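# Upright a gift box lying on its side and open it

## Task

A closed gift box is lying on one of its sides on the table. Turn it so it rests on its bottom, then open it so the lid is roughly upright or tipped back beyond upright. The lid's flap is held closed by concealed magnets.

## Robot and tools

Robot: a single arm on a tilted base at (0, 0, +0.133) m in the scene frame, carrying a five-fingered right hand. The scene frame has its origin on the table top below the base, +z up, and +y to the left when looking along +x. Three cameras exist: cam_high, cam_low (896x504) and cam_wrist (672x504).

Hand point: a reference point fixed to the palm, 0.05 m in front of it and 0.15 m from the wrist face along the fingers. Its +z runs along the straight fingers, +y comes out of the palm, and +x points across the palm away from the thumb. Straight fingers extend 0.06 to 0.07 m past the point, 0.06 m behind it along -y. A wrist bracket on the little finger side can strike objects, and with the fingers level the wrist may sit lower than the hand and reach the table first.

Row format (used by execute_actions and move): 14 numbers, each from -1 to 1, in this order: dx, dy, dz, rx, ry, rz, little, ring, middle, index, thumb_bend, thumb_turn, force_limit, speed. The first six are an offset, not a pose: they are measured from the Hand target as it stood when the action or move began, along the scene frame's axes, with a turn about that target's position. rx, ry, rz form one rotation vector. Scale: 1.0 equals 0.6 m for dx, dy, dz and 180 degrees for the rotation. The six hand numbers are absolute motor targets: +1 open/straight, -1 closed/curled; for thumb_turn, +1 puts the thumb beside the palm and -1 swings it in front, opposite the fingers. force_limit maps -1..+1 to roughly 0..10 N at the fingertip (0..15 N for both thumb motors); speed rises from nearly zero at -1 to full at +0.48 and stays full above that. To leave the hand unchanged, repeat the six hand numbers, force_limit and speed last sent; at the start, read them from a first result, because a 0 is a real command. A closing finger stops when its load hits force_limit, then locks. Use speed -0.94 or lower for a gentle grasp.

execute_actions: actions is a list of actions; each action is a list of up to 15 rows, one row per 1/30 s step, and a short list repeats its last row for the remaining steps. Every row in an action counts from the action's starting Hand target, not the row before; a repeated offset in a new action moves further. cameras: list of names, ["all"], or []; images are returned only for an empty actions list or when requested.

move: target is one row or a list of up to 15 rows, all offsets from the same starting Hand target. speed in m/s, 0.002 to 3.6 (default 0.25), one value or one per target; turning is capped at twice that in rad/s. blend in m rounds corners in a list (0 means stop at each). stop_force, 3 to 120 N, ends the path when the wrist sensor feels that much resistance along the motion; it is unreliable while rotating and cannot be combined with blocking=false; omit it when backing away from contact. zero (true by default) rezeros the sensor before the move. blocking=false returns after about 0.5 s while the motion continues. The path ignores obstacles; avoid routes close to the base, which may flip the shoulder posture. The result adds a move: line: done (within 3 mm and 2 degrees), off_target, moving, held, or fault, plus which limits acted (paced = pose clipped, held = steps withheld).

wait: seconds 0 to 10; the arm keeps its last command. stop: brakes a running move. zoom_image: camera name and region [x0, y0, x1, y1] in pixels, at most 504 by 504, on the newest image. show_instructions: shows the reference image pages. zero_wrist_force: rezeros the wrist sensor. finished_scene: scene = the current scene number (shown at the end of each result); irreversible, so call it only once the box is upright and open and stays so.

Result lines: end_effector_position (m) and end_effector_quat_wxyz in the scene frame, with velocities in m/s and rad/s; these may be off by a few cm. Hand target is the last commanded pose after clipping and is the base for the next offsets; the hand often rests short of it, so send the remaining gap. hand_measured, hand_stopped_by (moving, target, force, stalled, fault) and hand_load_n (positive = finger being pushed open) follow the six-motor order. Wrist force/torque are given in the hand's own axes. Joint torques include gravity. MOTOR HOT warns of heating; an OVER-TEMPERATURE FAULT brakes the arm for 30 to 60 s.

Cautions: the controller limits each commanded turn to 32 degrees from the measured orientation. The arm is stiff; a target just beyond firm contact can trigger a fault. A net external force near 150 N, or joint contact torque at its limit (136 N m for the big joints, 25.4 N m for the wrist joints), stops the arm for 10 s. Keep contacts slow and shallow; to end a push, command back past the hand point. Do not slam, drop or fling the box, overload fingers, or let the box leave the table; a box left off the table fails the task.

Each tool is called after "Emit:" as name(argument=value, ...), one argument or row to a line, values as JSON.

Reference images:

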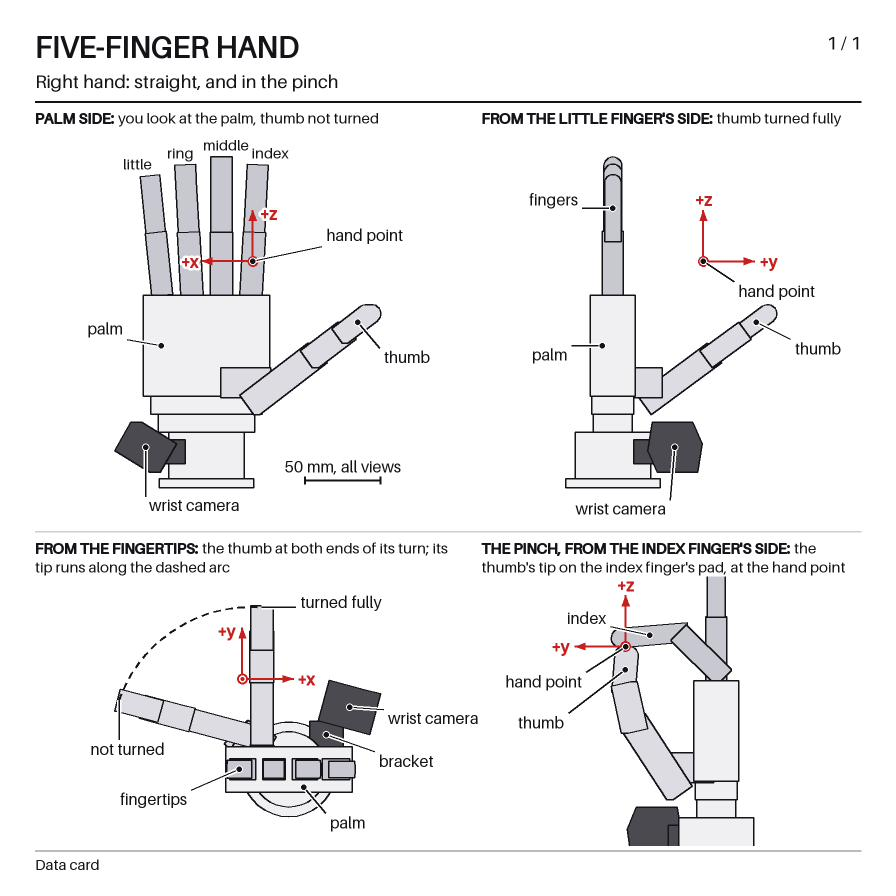

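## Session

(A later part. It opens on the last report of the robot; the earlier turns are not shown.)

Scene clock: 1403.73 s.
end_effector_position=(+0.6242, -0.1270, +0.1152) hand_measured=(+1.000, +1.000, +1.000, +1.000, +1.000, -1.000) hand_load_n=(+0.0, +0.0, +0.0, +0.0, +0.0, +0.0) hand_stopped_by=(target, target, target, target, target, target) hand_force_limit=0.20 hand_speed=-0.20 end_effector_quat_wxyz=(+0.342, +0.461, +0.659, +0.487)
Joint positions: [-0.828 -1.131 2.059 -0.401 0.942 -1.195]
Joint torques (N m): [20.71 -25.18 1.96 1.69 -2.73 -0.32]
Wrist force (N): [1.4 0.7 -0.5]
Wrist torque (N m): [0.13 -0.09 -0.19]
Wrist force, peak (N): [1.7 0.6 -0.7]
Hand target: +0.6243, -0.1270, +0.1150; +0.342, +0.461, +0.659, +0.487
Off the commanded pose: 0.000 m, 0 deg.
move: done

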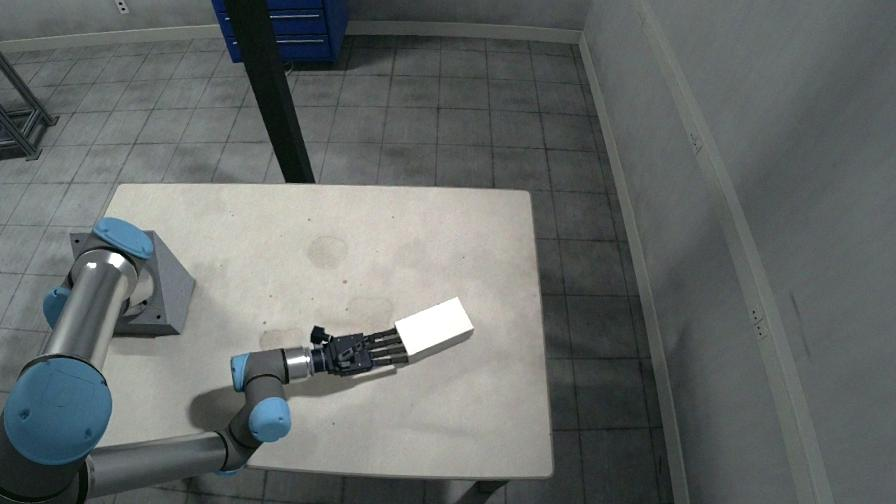

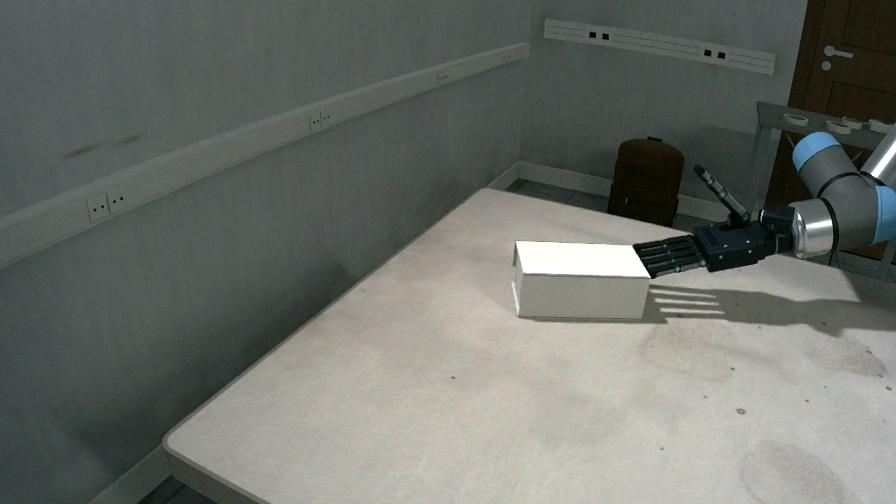

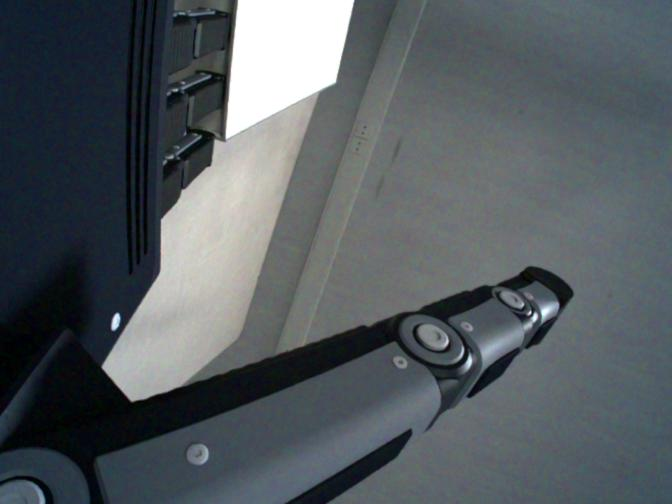

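Emit:
move(
  target=[
    [-0.0235, -0.0086, 0.0, 0, 0, 0, 1, 1, 1, 1, 1, -1, 0.2, -0.2],
    [-0.0235, -0.0086, -0.069, 0, 0, 0, 1, 1, 1, 1, 1, -1, 0.2, -0.2],
    [0.0188, 0.0068, -0.069, 0, 0, 0, 1, 1, 1, 1, 1, -1, 0.2, -0.2],
  ],
  speed=[0.06, 0.06, 0.02],
  cameras=["cam_low", "cam_wrist"],
)

Emit:
zoom_image(
  camera="cam_low",
  region=[510, 220, 690, 340],
)

Emit:
zoom_image(
  camera="cam_wrist",
  region=[150, 0, 450, 200],
)

Emit:
move(
  target=[0, 0, -0.02, 0, 0, 0, 1, 1, 1, 1, 1, -1, 0.2, -0.2],
  speed=0.01,
  stop_force=3,
  cameras=["cam_low"],
)

Emit:
zoom_image(
  camera="cam_low",
  region=[510, 220, 690, 340],
)

Scene clock: 1473.73 s.
end_effector_position=(+0.6356, -0.1229, +0.0736) hand_measured=(+1.000, +1.000, +1.000, +1.000, +1.000, -1.000) hand_load_n=(+0.0, +0.0, +0.5, +0.0, +0.0, +0.0) hand_stopped_by=(target, target, target, target, target, target) hand_force_limit=0.20 hand_speed=-0.20 end_effector_quat_wxyz=(+0.342, +0.461, +0.659, +0.487)
Joint positions: [-0.861 -1.026 2.002 -0.436 0.912 -1.217]
Joint torques (N m): [20.03 -41.76 10.5 -0.87 -3.19 -0.6]
Wrist force (N): [1.4 0.5 -0.6]
Wrist torque (N m): [0.10 -0.11 -0.19]
Wrist force, peak (N): [1.2 1.3 -1.1]
Hand target: +0.6355, -0.1229, +0.0736; +0.342, +0.461, +0.659, +0.487
Off the commanded pose: 0.000 m, 0 deg.
move: done
Images, in order (width x height): cam_low 896x504, cam_wrist 672x504.

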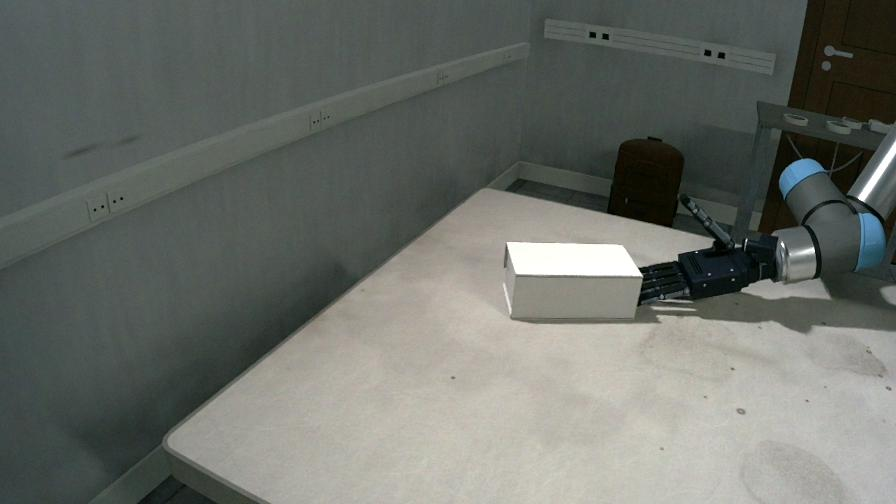

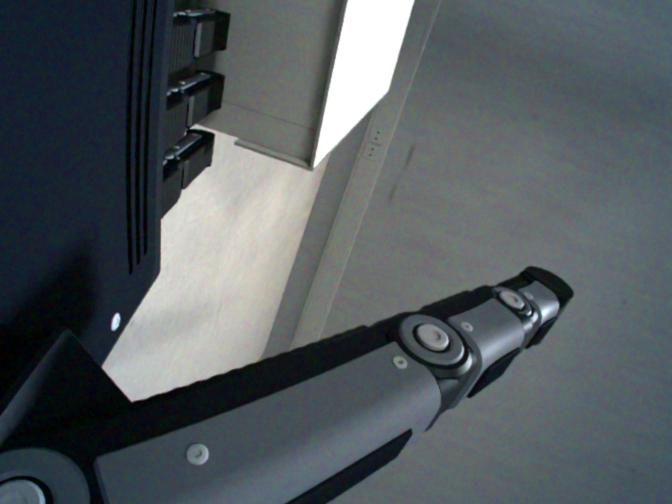

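Scaled by 2.800 from the camera's 896x504 image, which has a finer 1280x720 frame.

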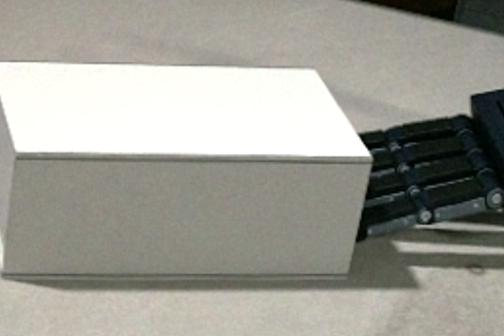

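Scaled by 1.680 from the camera's 672x504 image, which has a finer 960x720 frame.

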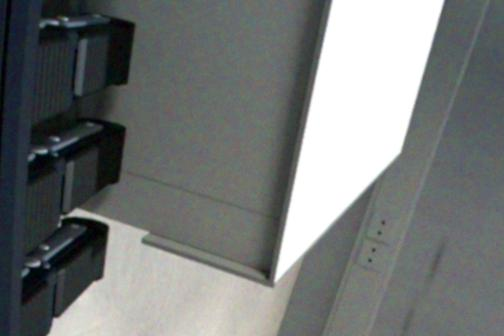

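Scene clock: 1475.40 s.
end_effector_position=(+0.6355, -0.1229, +0.0671) hand_measured=(+1.000, +1.000, +1.000, +1.000, +1.000, -1.000) hand_load_n=(+0.0, +0.0, -2.5, +0.0, +0.0, +0.0) hand_stopped_by=(target, target, target, target, target, target) hand_force_limit=0.20 hand_speed=-0.20 end_effector_quat_wxyz=(+0.342, +0.461, +0.659, +0.487)
Joint positions: [-0.871 -1.013 1.997 -0.44 0.905 -1.223]
Joint torques (N m): [34.24 -41.54 10.77 3.96 0.47 1.72]
Wrist force (N): [1.5 2.5 -1.3]
Wrist torque (N m): [0.01 -0.07 -0.07]
Wrist force, peak (N): [1.6 4.7 -3.4]
Hand target: +0.6355, -0.1229, +0.0671; +0.342, +0.461, +0.659, +0.487 (not the last commanded pose)
Off the commanded pose: 0.005 m, 0 deg.
move: contact
Images, in order (width x height): cam_low 896x504.

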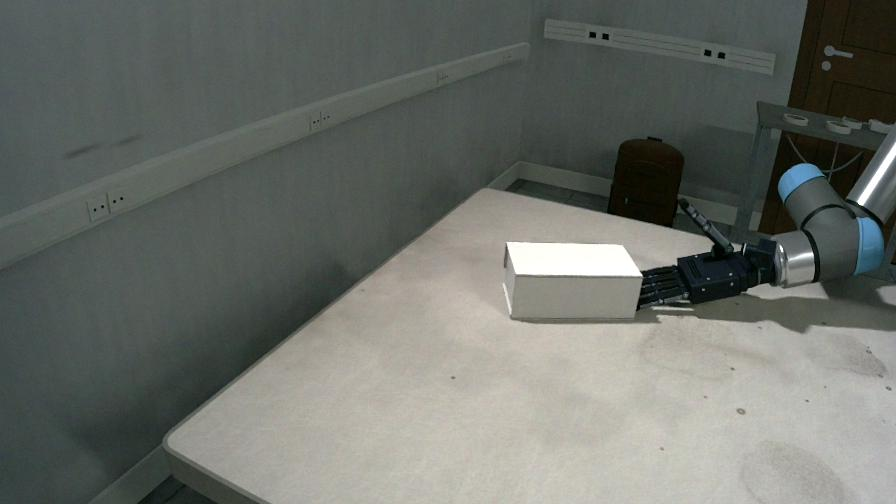

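Scaled by 2.800 from the camera's 896x504 image, which has a finer 1280x720 frame.

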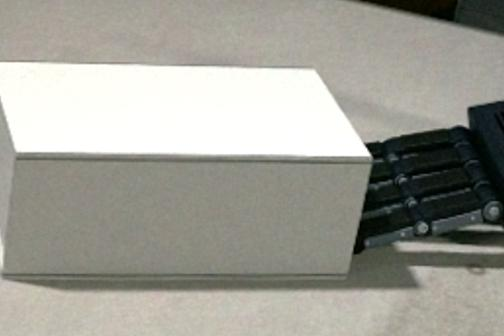

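Emit:
move(
  target=[
    [-0.0627, -0.0228, 0.03, 0, 0, 0, 1, 1, 1, 1, 1, -1, 0.2, -0.2],
    [-0.06, -0.06, 0.0883, 0, 0, 0.1, 0, 0, 1, 1, 1, -1, 0.2, -0.2],
    [-0.0192, -0.0902, 0.0883, 0, 0, 0.25, 0, 0, 1, 1, 1, -1, 0.2, -0.2],
  ],
  speed=0.12,
  blend=[0.02, 0.02, 0],
  cameras=["all"],
)

Emit:
zoom_image(
  camera="cam_high",
  region=[340, 280, 500, 400],
)

Emit:
zoom_image(
  camera="cam_wrist",
  region=[150, 0, 500, 250],
)

Emit:
zoom_image(
  camera="cam_low",
  region=[480, 200, 700, 340],
)

Scene clock: 1520.97 s.
end_effector_position=(+0.6240, -0.1770, +0.1200) hand_measured=(+0.000, +0.000, +1.000, +1.000, +1.000, -1.000) hand_load_n=(+0.0, +0.0, +0.0, +0.0, +0.0, +0.0) hand_stopped_by=(target, target, target, target, target, target) hand_force_limit=0.20 hand_speed=-0.20 end_effector_quat_wxyz=(+0.129, +0.173, +0.785, +0.581)
Joint positions: [-0.902 -0.857 1.307 1.06 0.957 -2.093]
Joint torques (N m): [26.97 -51.28 -7.65 1.85 -2.92 0.87]
Wrist force (N): [1.3 0.8 -0.6]
Wrist torque (N m): [0.11 -0.08 -0.19]
Wrist force, peak (N): [1.7 3.6 -1.3]
Hand target: +0.6240, -0.1771, +0.1200; +0.129, +0.173, +0.785, +0.581
Off the commanded pose: 0.000 m, 0 deg.
move: done; blend cut to 0 m at target 2

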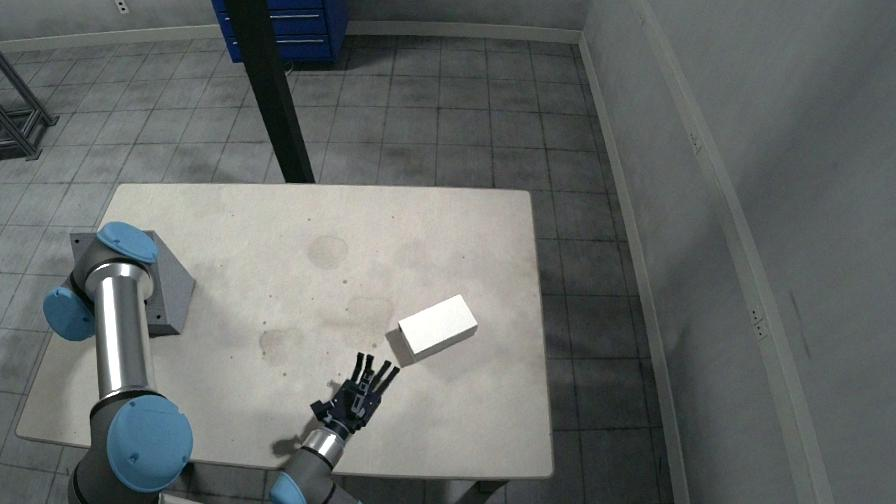

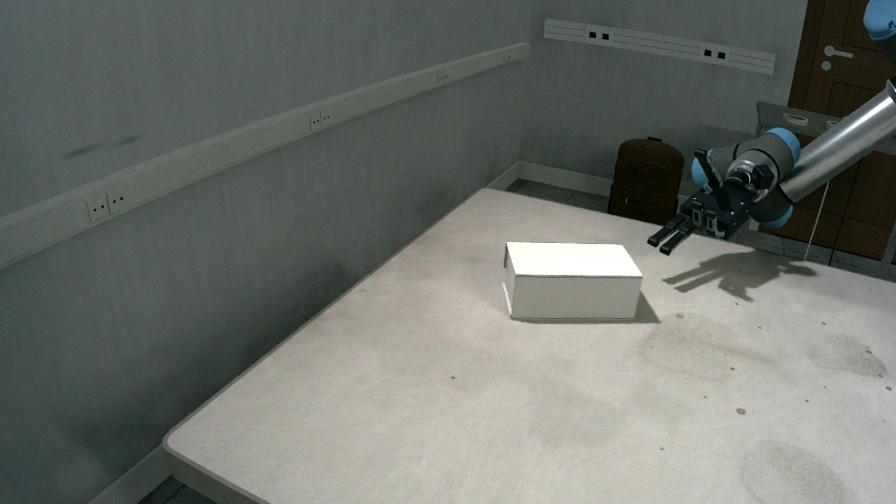

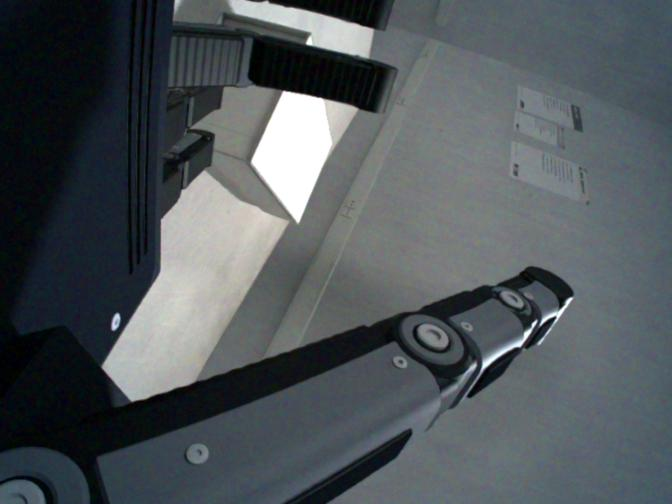

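Scaled by 3.150 from the camera's 896x504 image, which has a finer 1280x720 frame.

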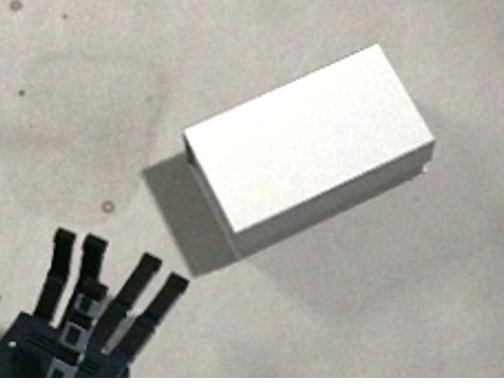

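Scaled by 1.440 from the camera's 672x504 image, which has a finer 960x720 frame.

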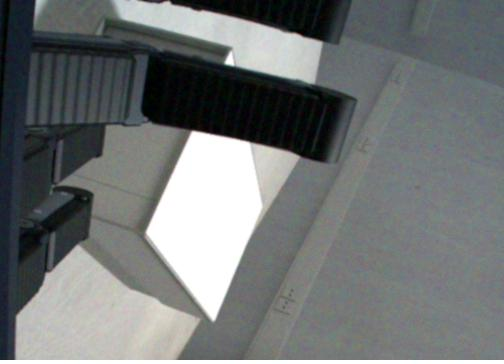

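Scaled by 2.291 from the camera's 896x504 image, which has a finer 1280x720 frame.

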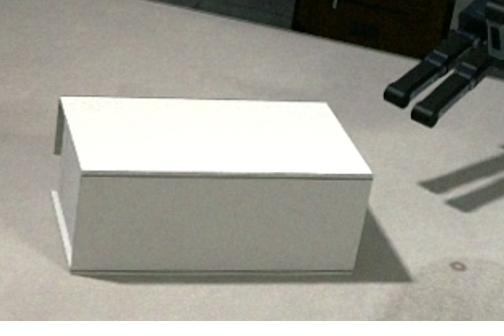

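Emit:
zoom_image(
  camera="cam_wrist",
  region=[160, 0, 350, 240],
)

Scaled by 2.100 from the camera's 672x504 image, which has a finer 960x720 frame.

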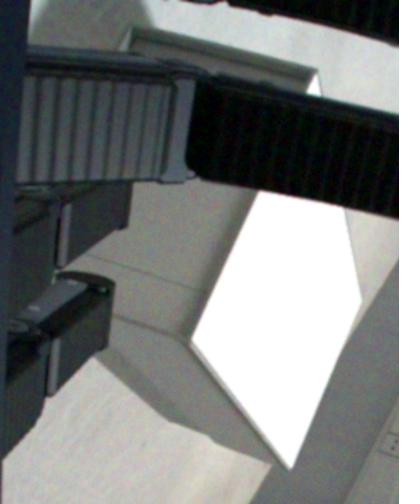

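Emit:
move(
  target=[
    [0.0815, -0.0045, -0.033, 0, 0, 0.0833, 0, 0, 1, 0.94, 1, -1, 0.2, -0.2],
    [0.0815, -0.0045, -0.079, 0, 0, 0.0833, 0, 0, 1, 0.94, 1, -1, 0.2, -0.2],
  ],
  speed=0.1,
  blend=[0.01, 0],
  cameras=["all"],
)

Emit:
zoom_image(
  camera="cam_high",
  region=[370, 300, 470, 390],
)

Emit:
zoom_image(
  camera="cam_wrist",
  region=[150, 0, 450, 250],
)

Scene clock: 1628.10 s.
end_effector_position=(+0.6729, -0.1798, +0.0726) hand_measured=(+0.000, +0.000, +1.000, +0.940, +1.000, -1.000) hand_load_n=(+0.0, +0.0, +0.0, +0.5, +0.0, +0.0) hand_stopped_by=(target, target, target, target, target, target) hand_force_limit=0.20 hand_speed=-0.20 end_effector_quat_wxyz=(+0.052, +0.070, +0.801, +0.592) end_effector_velocity=(+0.000, +0.000, +0.003) end_effector_angular_velocity=(+0.001, +0.001, +0.000)
Joint positions: [-0.846 -0.499 0.703 1.515 1.095 -2.232]
Joint velocities: [0.002 -0.005 0.005 0 0 0.003]
Joint torques (N m): [47.74 -55.8 -0.4 2.98 -0.86 1.5]
Wrist force (N): [1.3 1.1 -0.7]
Wrist torque (N m): [0.16 -0.09 -0.14]
Wrist force, peak (N): [1.9 0.6 -0.9]
Hand target: +0.6729, -0.1798, +0.0726; +0.052, +0.070, +0.801, +0.592
Off the commanded pose: 0.000 m, 0 deg.
move: done

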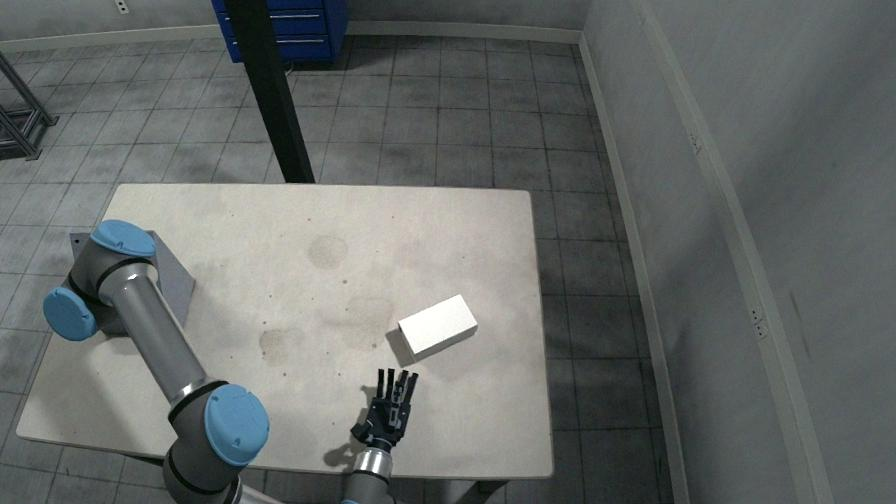

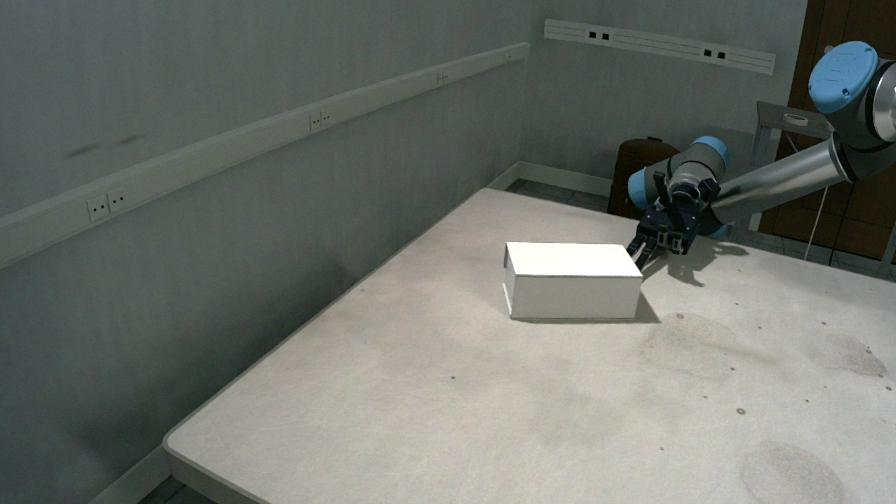

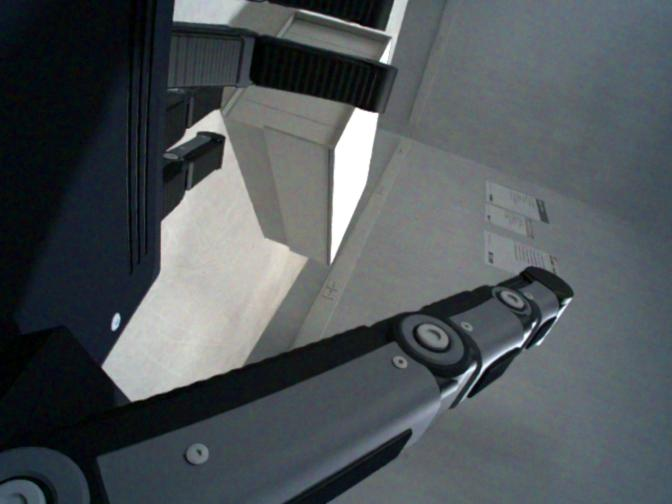

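Scaled by 5.040 from the camera's 896x504 image, which has a finer 1280x720 frame.

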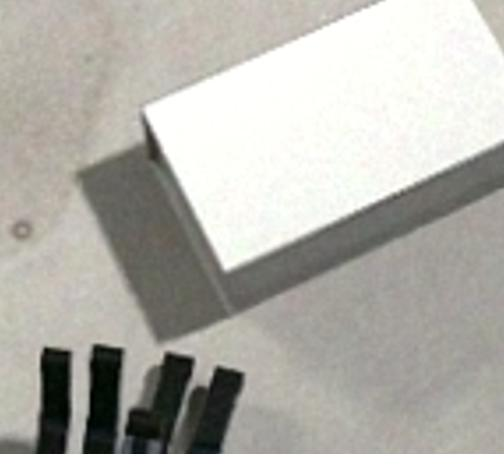

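Scaled by 1.680 from the camera's 672x504 image, which has a finer 960x720 frame.

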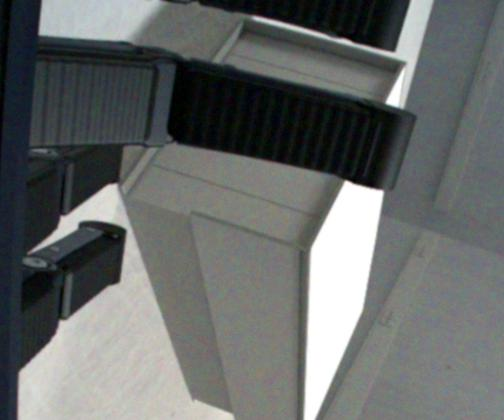

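Emit:
move(
  target=[
    [0.0125, -0.0022, -0.0052, 0, 0, 0, 0, 0, 1, 1, 1, -1, 0.2, -0.2],
    [0.0225, 0.0545, -0.0052, 0, 0, 0, 0, 0, 1, 1, 1, -1, 0.2, -0.2],
  ],
  speed=0.025,
  cameras=["all"],
)

Emit:
zoom_image(
  camera="cam_high",
  region=[370, 300, 470, 390],
)

Emit:
zoom_image(
  camera="cam_wrist",
  region=[150, 0, 450, 250],
)

Emit:
zoom_image(
  camera="cam_low",
  region=[560, 200, 740, 340],
)

Scene clock: 1645.87 s.
end_effector_position=(+0.6865, -0.1469, +0.0695) hand_measured=(+0.000, +0.000, +1.000, +1.000, +1.000, -1.000) hand_load_n=(+0.0, +0.0, +0.0, +0.0, -0.5, -0.5) hand_stopped_by=(target, target, target, target, target, target) hand_force_limit=0.20 hand_speed=-0.20 end_effector_quat_wxyz=(+0.052, +0.070, +0.801, +0.592)
Joint positions: [-0.809 -0.467 0.702 1.465 1.089 -2.19]
Joint torques (N m): [35.96 -44.23 -15.09 3.98 -2.84 -0.55]
Wrist force (N): [1.6 0.8 -0.7]
Wrist torque (N m): [0.15 -0.08 -0.17]
Wrist force, peak (N): [1.8 1.0 -0.7]
Hand target: +0.6864, -0.1471, +0.0695; +0.052, +0.070, +0.801, +0.592
Off the commanded pose: 0.000 m, 0 deg.
move: done

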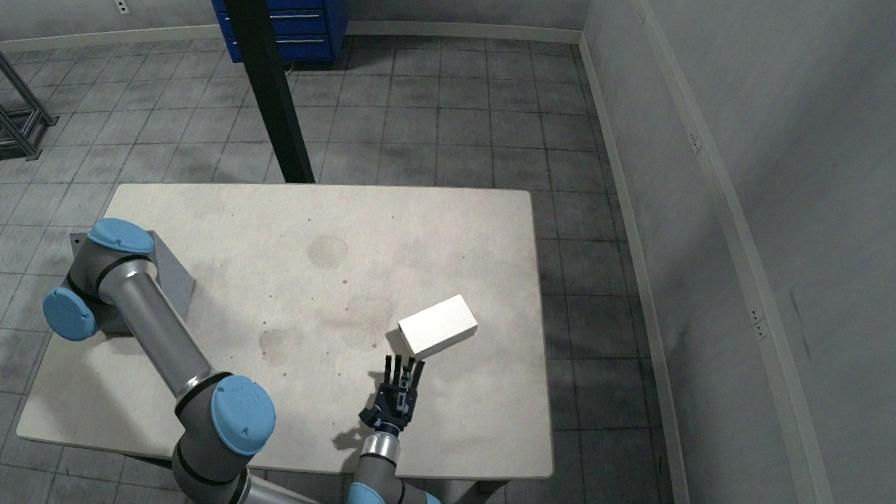

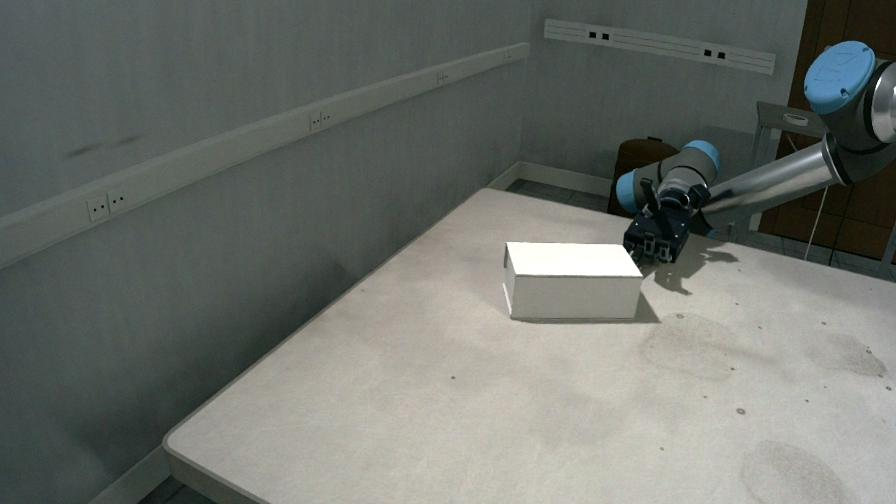

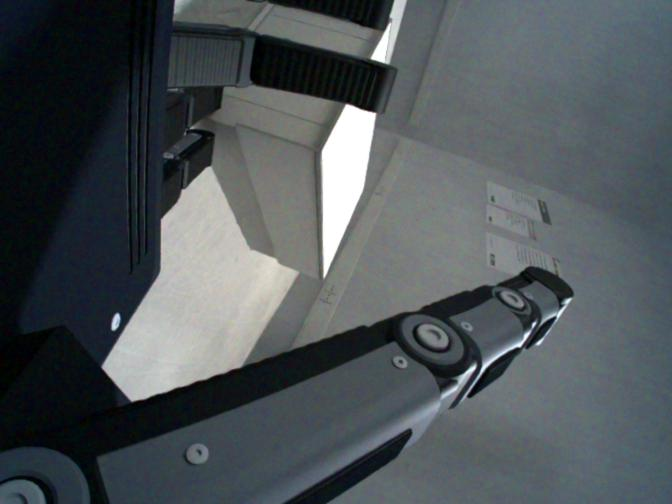

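Scaled by 5.040 from the camera's 896x504 image, which has a finer 1280x720 frame.

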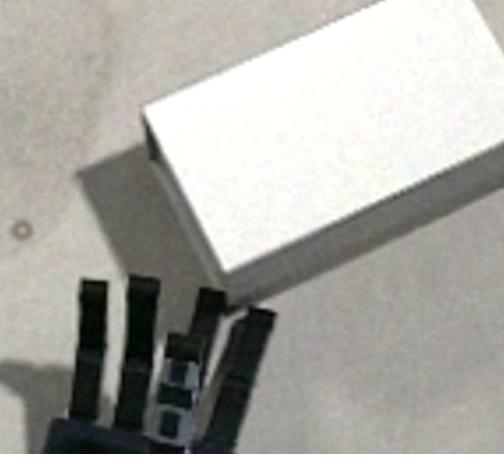

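Scaled by 1.680 from the camera's 672x504 image, which has a finer 960x720 frame.

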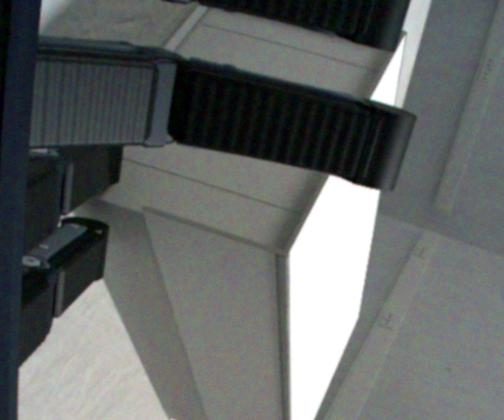

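Scaled by 2.800 from the camera's 896x504 image, which has a finer 1280x720 frame.

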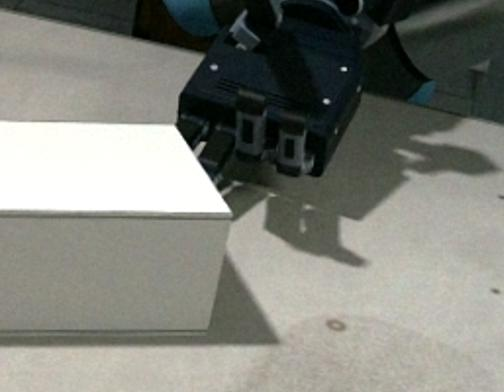

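Emit:
move(
  target=[0.0035, 0.0197, 0.0, 0, 0, 0, 0, 0, 1, 1, 1, -1, 0.2, -0.2],
  speed=0.02,
  cameras=["all"],
)

Emit:
zoom_image(
  camera="cam_high",
  region=[370, 300, 470, 390],
)

Emit:
zoom_image(
  camera="cam_wrist",
  region=[150, 0, 450, 250],
)

Emit:
zoom_image(
  camera="cam_low",
  region=[560, 200, 740, 340],
)

Scene clock: 1653.93 s.
end_effector_position=(+0.6885, -0.1351, +0.0695) hand_measured=(+0.000, +0.000, +1.000, +1.000, +1.000, -1.000) hand_load_n=(+0.0, +0.0, +0.0, +0.0, +0.0, +0.0) hand_stopped_by=(target, target, target, target, target, target) hand_force_limit=0.20 hand_speed=-0.20 end_effector_quat_wxyz=(+0.052, +0.070, +0.801, +0.592)
Joint positions: [-0.797 -0.465 0.719 1.44 1.088 -2.176]
Joint torques (N m): [37.38 -43.71 -11.6 3.74 -2.91 -0.32]
Wrist force (N): [1.3 0.5 -0.7]
Wrist torque (N m): [0.11 -0.06 -0.19]
Wrist force, peak (N): [1.4 1.3 -0.6]
Hand target: +0.6885, -0.1352, +0.0695; +0.052, +0.070, +0.801, +0.592
Off the commanded pose: 0.000 m, 0 deg.
move: done

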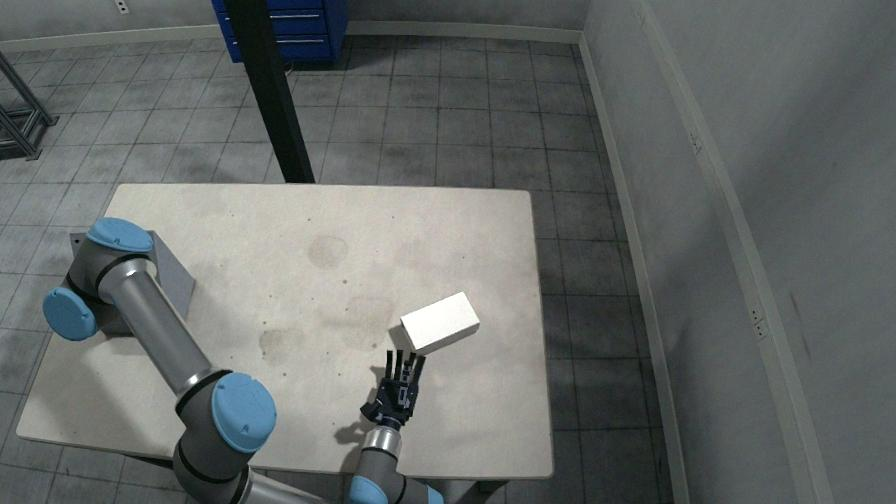

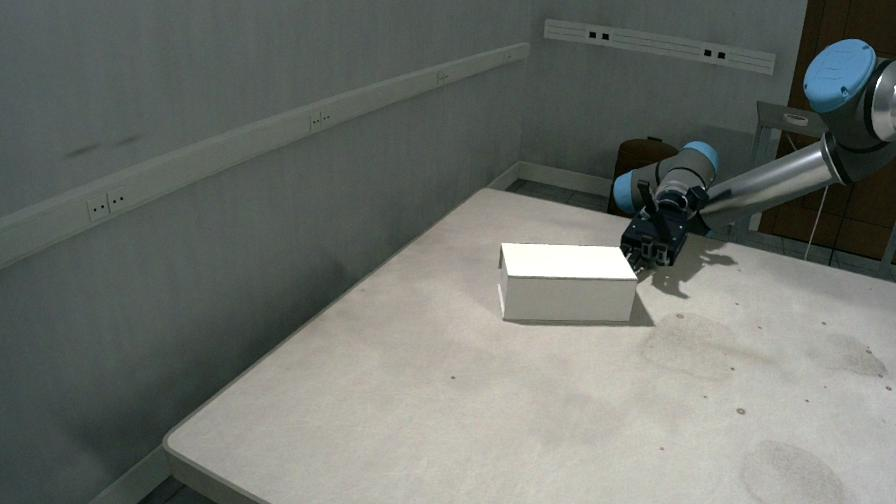

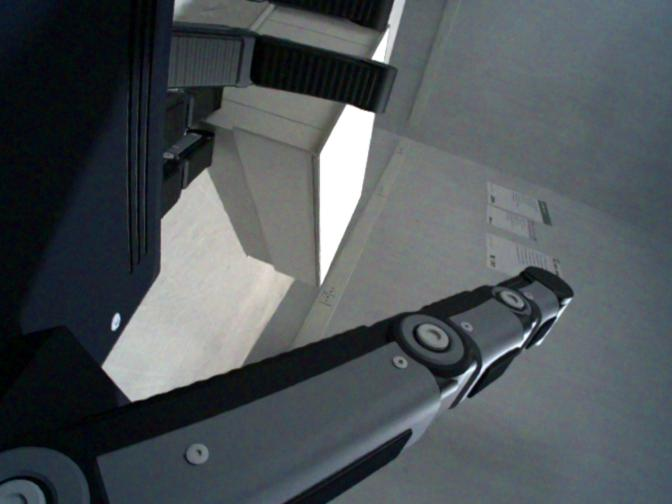

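Scaled by 5.040 from the camera's 896x504 image, which has a finer 1280x720 frame.

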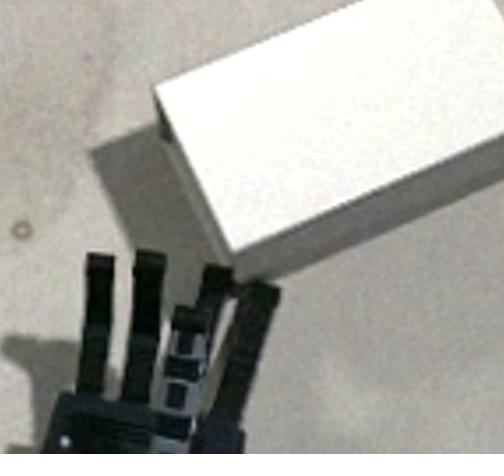

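Scaled by 1.680 from the camera's 672x504 image, which has a finer 960x720 frame.

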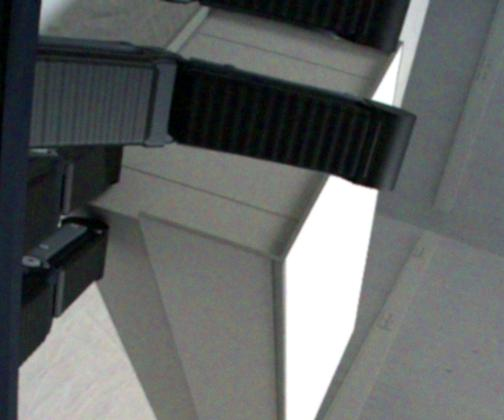

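Scaled by 2.800 from the camera's 896x504 image, which has a finer 1280x720 frame.

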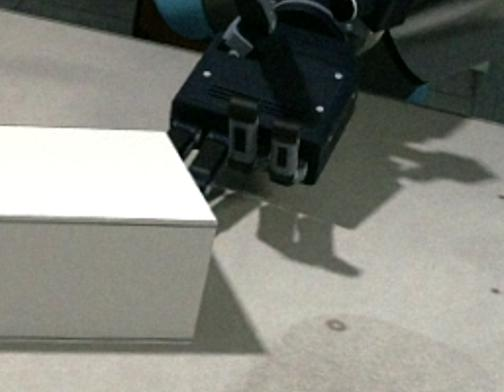

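Emit:
move(
  target=[0, 0, -0.015, 0, 0, 0, 0, 0, 1, 1, 1, -1, 0.2, -0.2],
  speed=0.01,
  stop_force=4,
)

Scene clock: 1658.50 s.
end_effector_position=(+0.6885, -0.1353, +0.0669) hand_measured=(+0.000, +0.000, +1.000, +1.000, +1.000, -1.000) hand_load_n=(+0.0, +0.5, -4.0, +0.0, +0.0, +0.0) hand_stopped_by=(target, target, target, target, target, target) hand_force_limit=0.20 hand_speed=-0.20 end_effector_quat_wxyz=(+0.052, +0.070, +0.801, +0.592)
Joint positions: [-0.799 -0.461 0.714 1.441 1.088 -2.179]
Joint torques (N m): [46.75 -53.64 -0.63 -1.2 -0.31 1.71]
Wrist force (N): [1.3 4.6 -2.3]
Wrist torque (N m): [-0.10 -0.06 -0.05]
Wrist force, peak (N): [1.7 5.9 -3.9]
Hand target: +0.6885, -0.1353, +0.0669; +0.052, +0.070, +0.801, +0.592 (not the last commanded pose)
Off the commanded pose: 0.006 m, 0 deg.
move: contact

Emit:
move(
  target=[-0.0353, 0.0078, 0.0051, -0.0184, -0.1047, 0.0324, 0, 0, 1, 1, 1, -1, 0.2, -0.2],
  speed=0.06,
  cameras=["all"],
)

Emit:
zoom_image(
  camera="cam_high",
  region=[370, 290, 490, 390],
)

Emit:
zoom_image(
  camera="cam_wrist",
  region=[150, 0, 450, 250],
)

Emit:
zoom_image(
  camera="cam_low",
  region=[490, 200, 730, 340],
)

Scene clock: 1670.87 s.
end_effector_position=(+0.6673, -0.1306, +0.0699) hand_measured=(+0.000, +0.000, +0.998, +1.000, +1.000, -1.000) hand_load_n=(+0.0, +0.0, -8.5, +0.0, +0.0, +0.0) hand_stopped_by=(target, target, target, target, target, target) hand_force_limit=0.20 hand_speed=-0.20 end_effector_quat_wxyz=(+0.155, -0.070, +0.801, +0.574) end_effector_velocity=(+0.000, +0.001, +0.000) end_effector_angular_velocity=(+0.003, +0.005, -0.001)
Joint positions: [-0.803 -0.452 0.701 1.447 1.088 -2.532]
Joint velocities: [0.001 0.002 0 0 -0.001 0.005]
Joint torques (N m): [45.89 -37.83 -13.26 2.65 -2.13 1.41]
Wrist force (N): [1.4 8.8 -2.2]
Wrist torque (N m): [-0.31 0.07 0.08]
Wrist force, peak (N): [2.8 10.2 -3.4]
Hand target: +0.6673, -0.1306, +0.0700; +0.155, -0.070, +0.801, +0.574
Off the commanded pose: 0.000 m, 0 deg.
move: done

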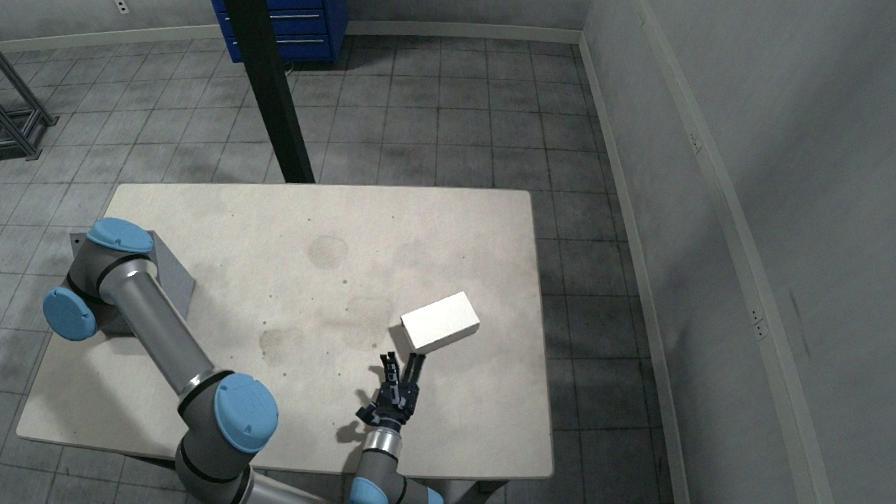

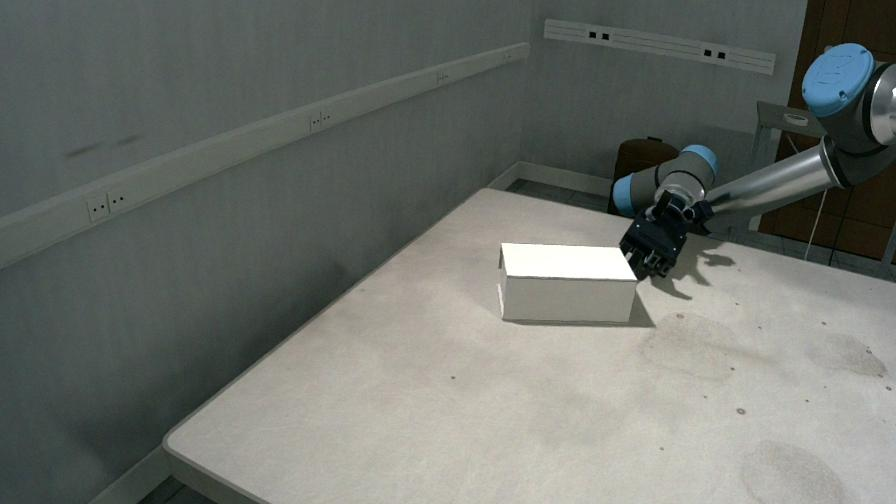

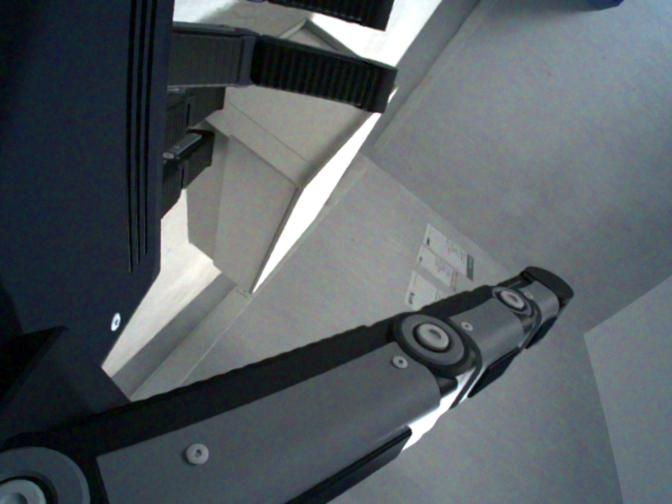

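Scaled by 4.200 from the camera's 896x504 image, which has a finer 1280x720 frame.

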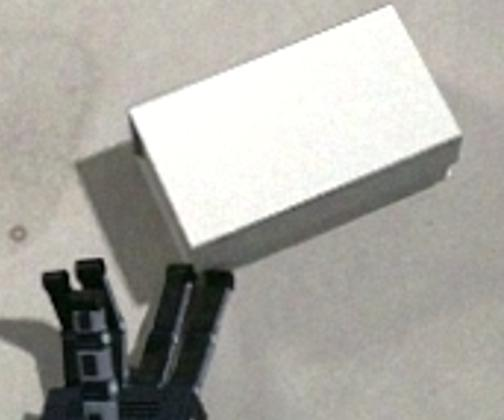

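Scaled by 1.680 from the camera's 672x504 image, which has a finer 960x720 frame.

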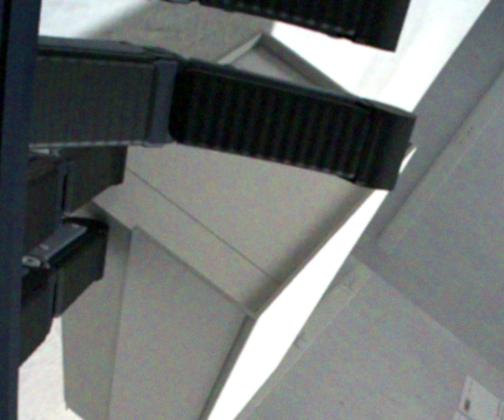

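Scaled by 2.100 from the camera's 896x504 image, which has a finer 1280x720 frame.

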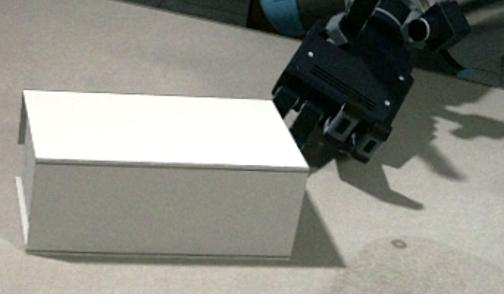

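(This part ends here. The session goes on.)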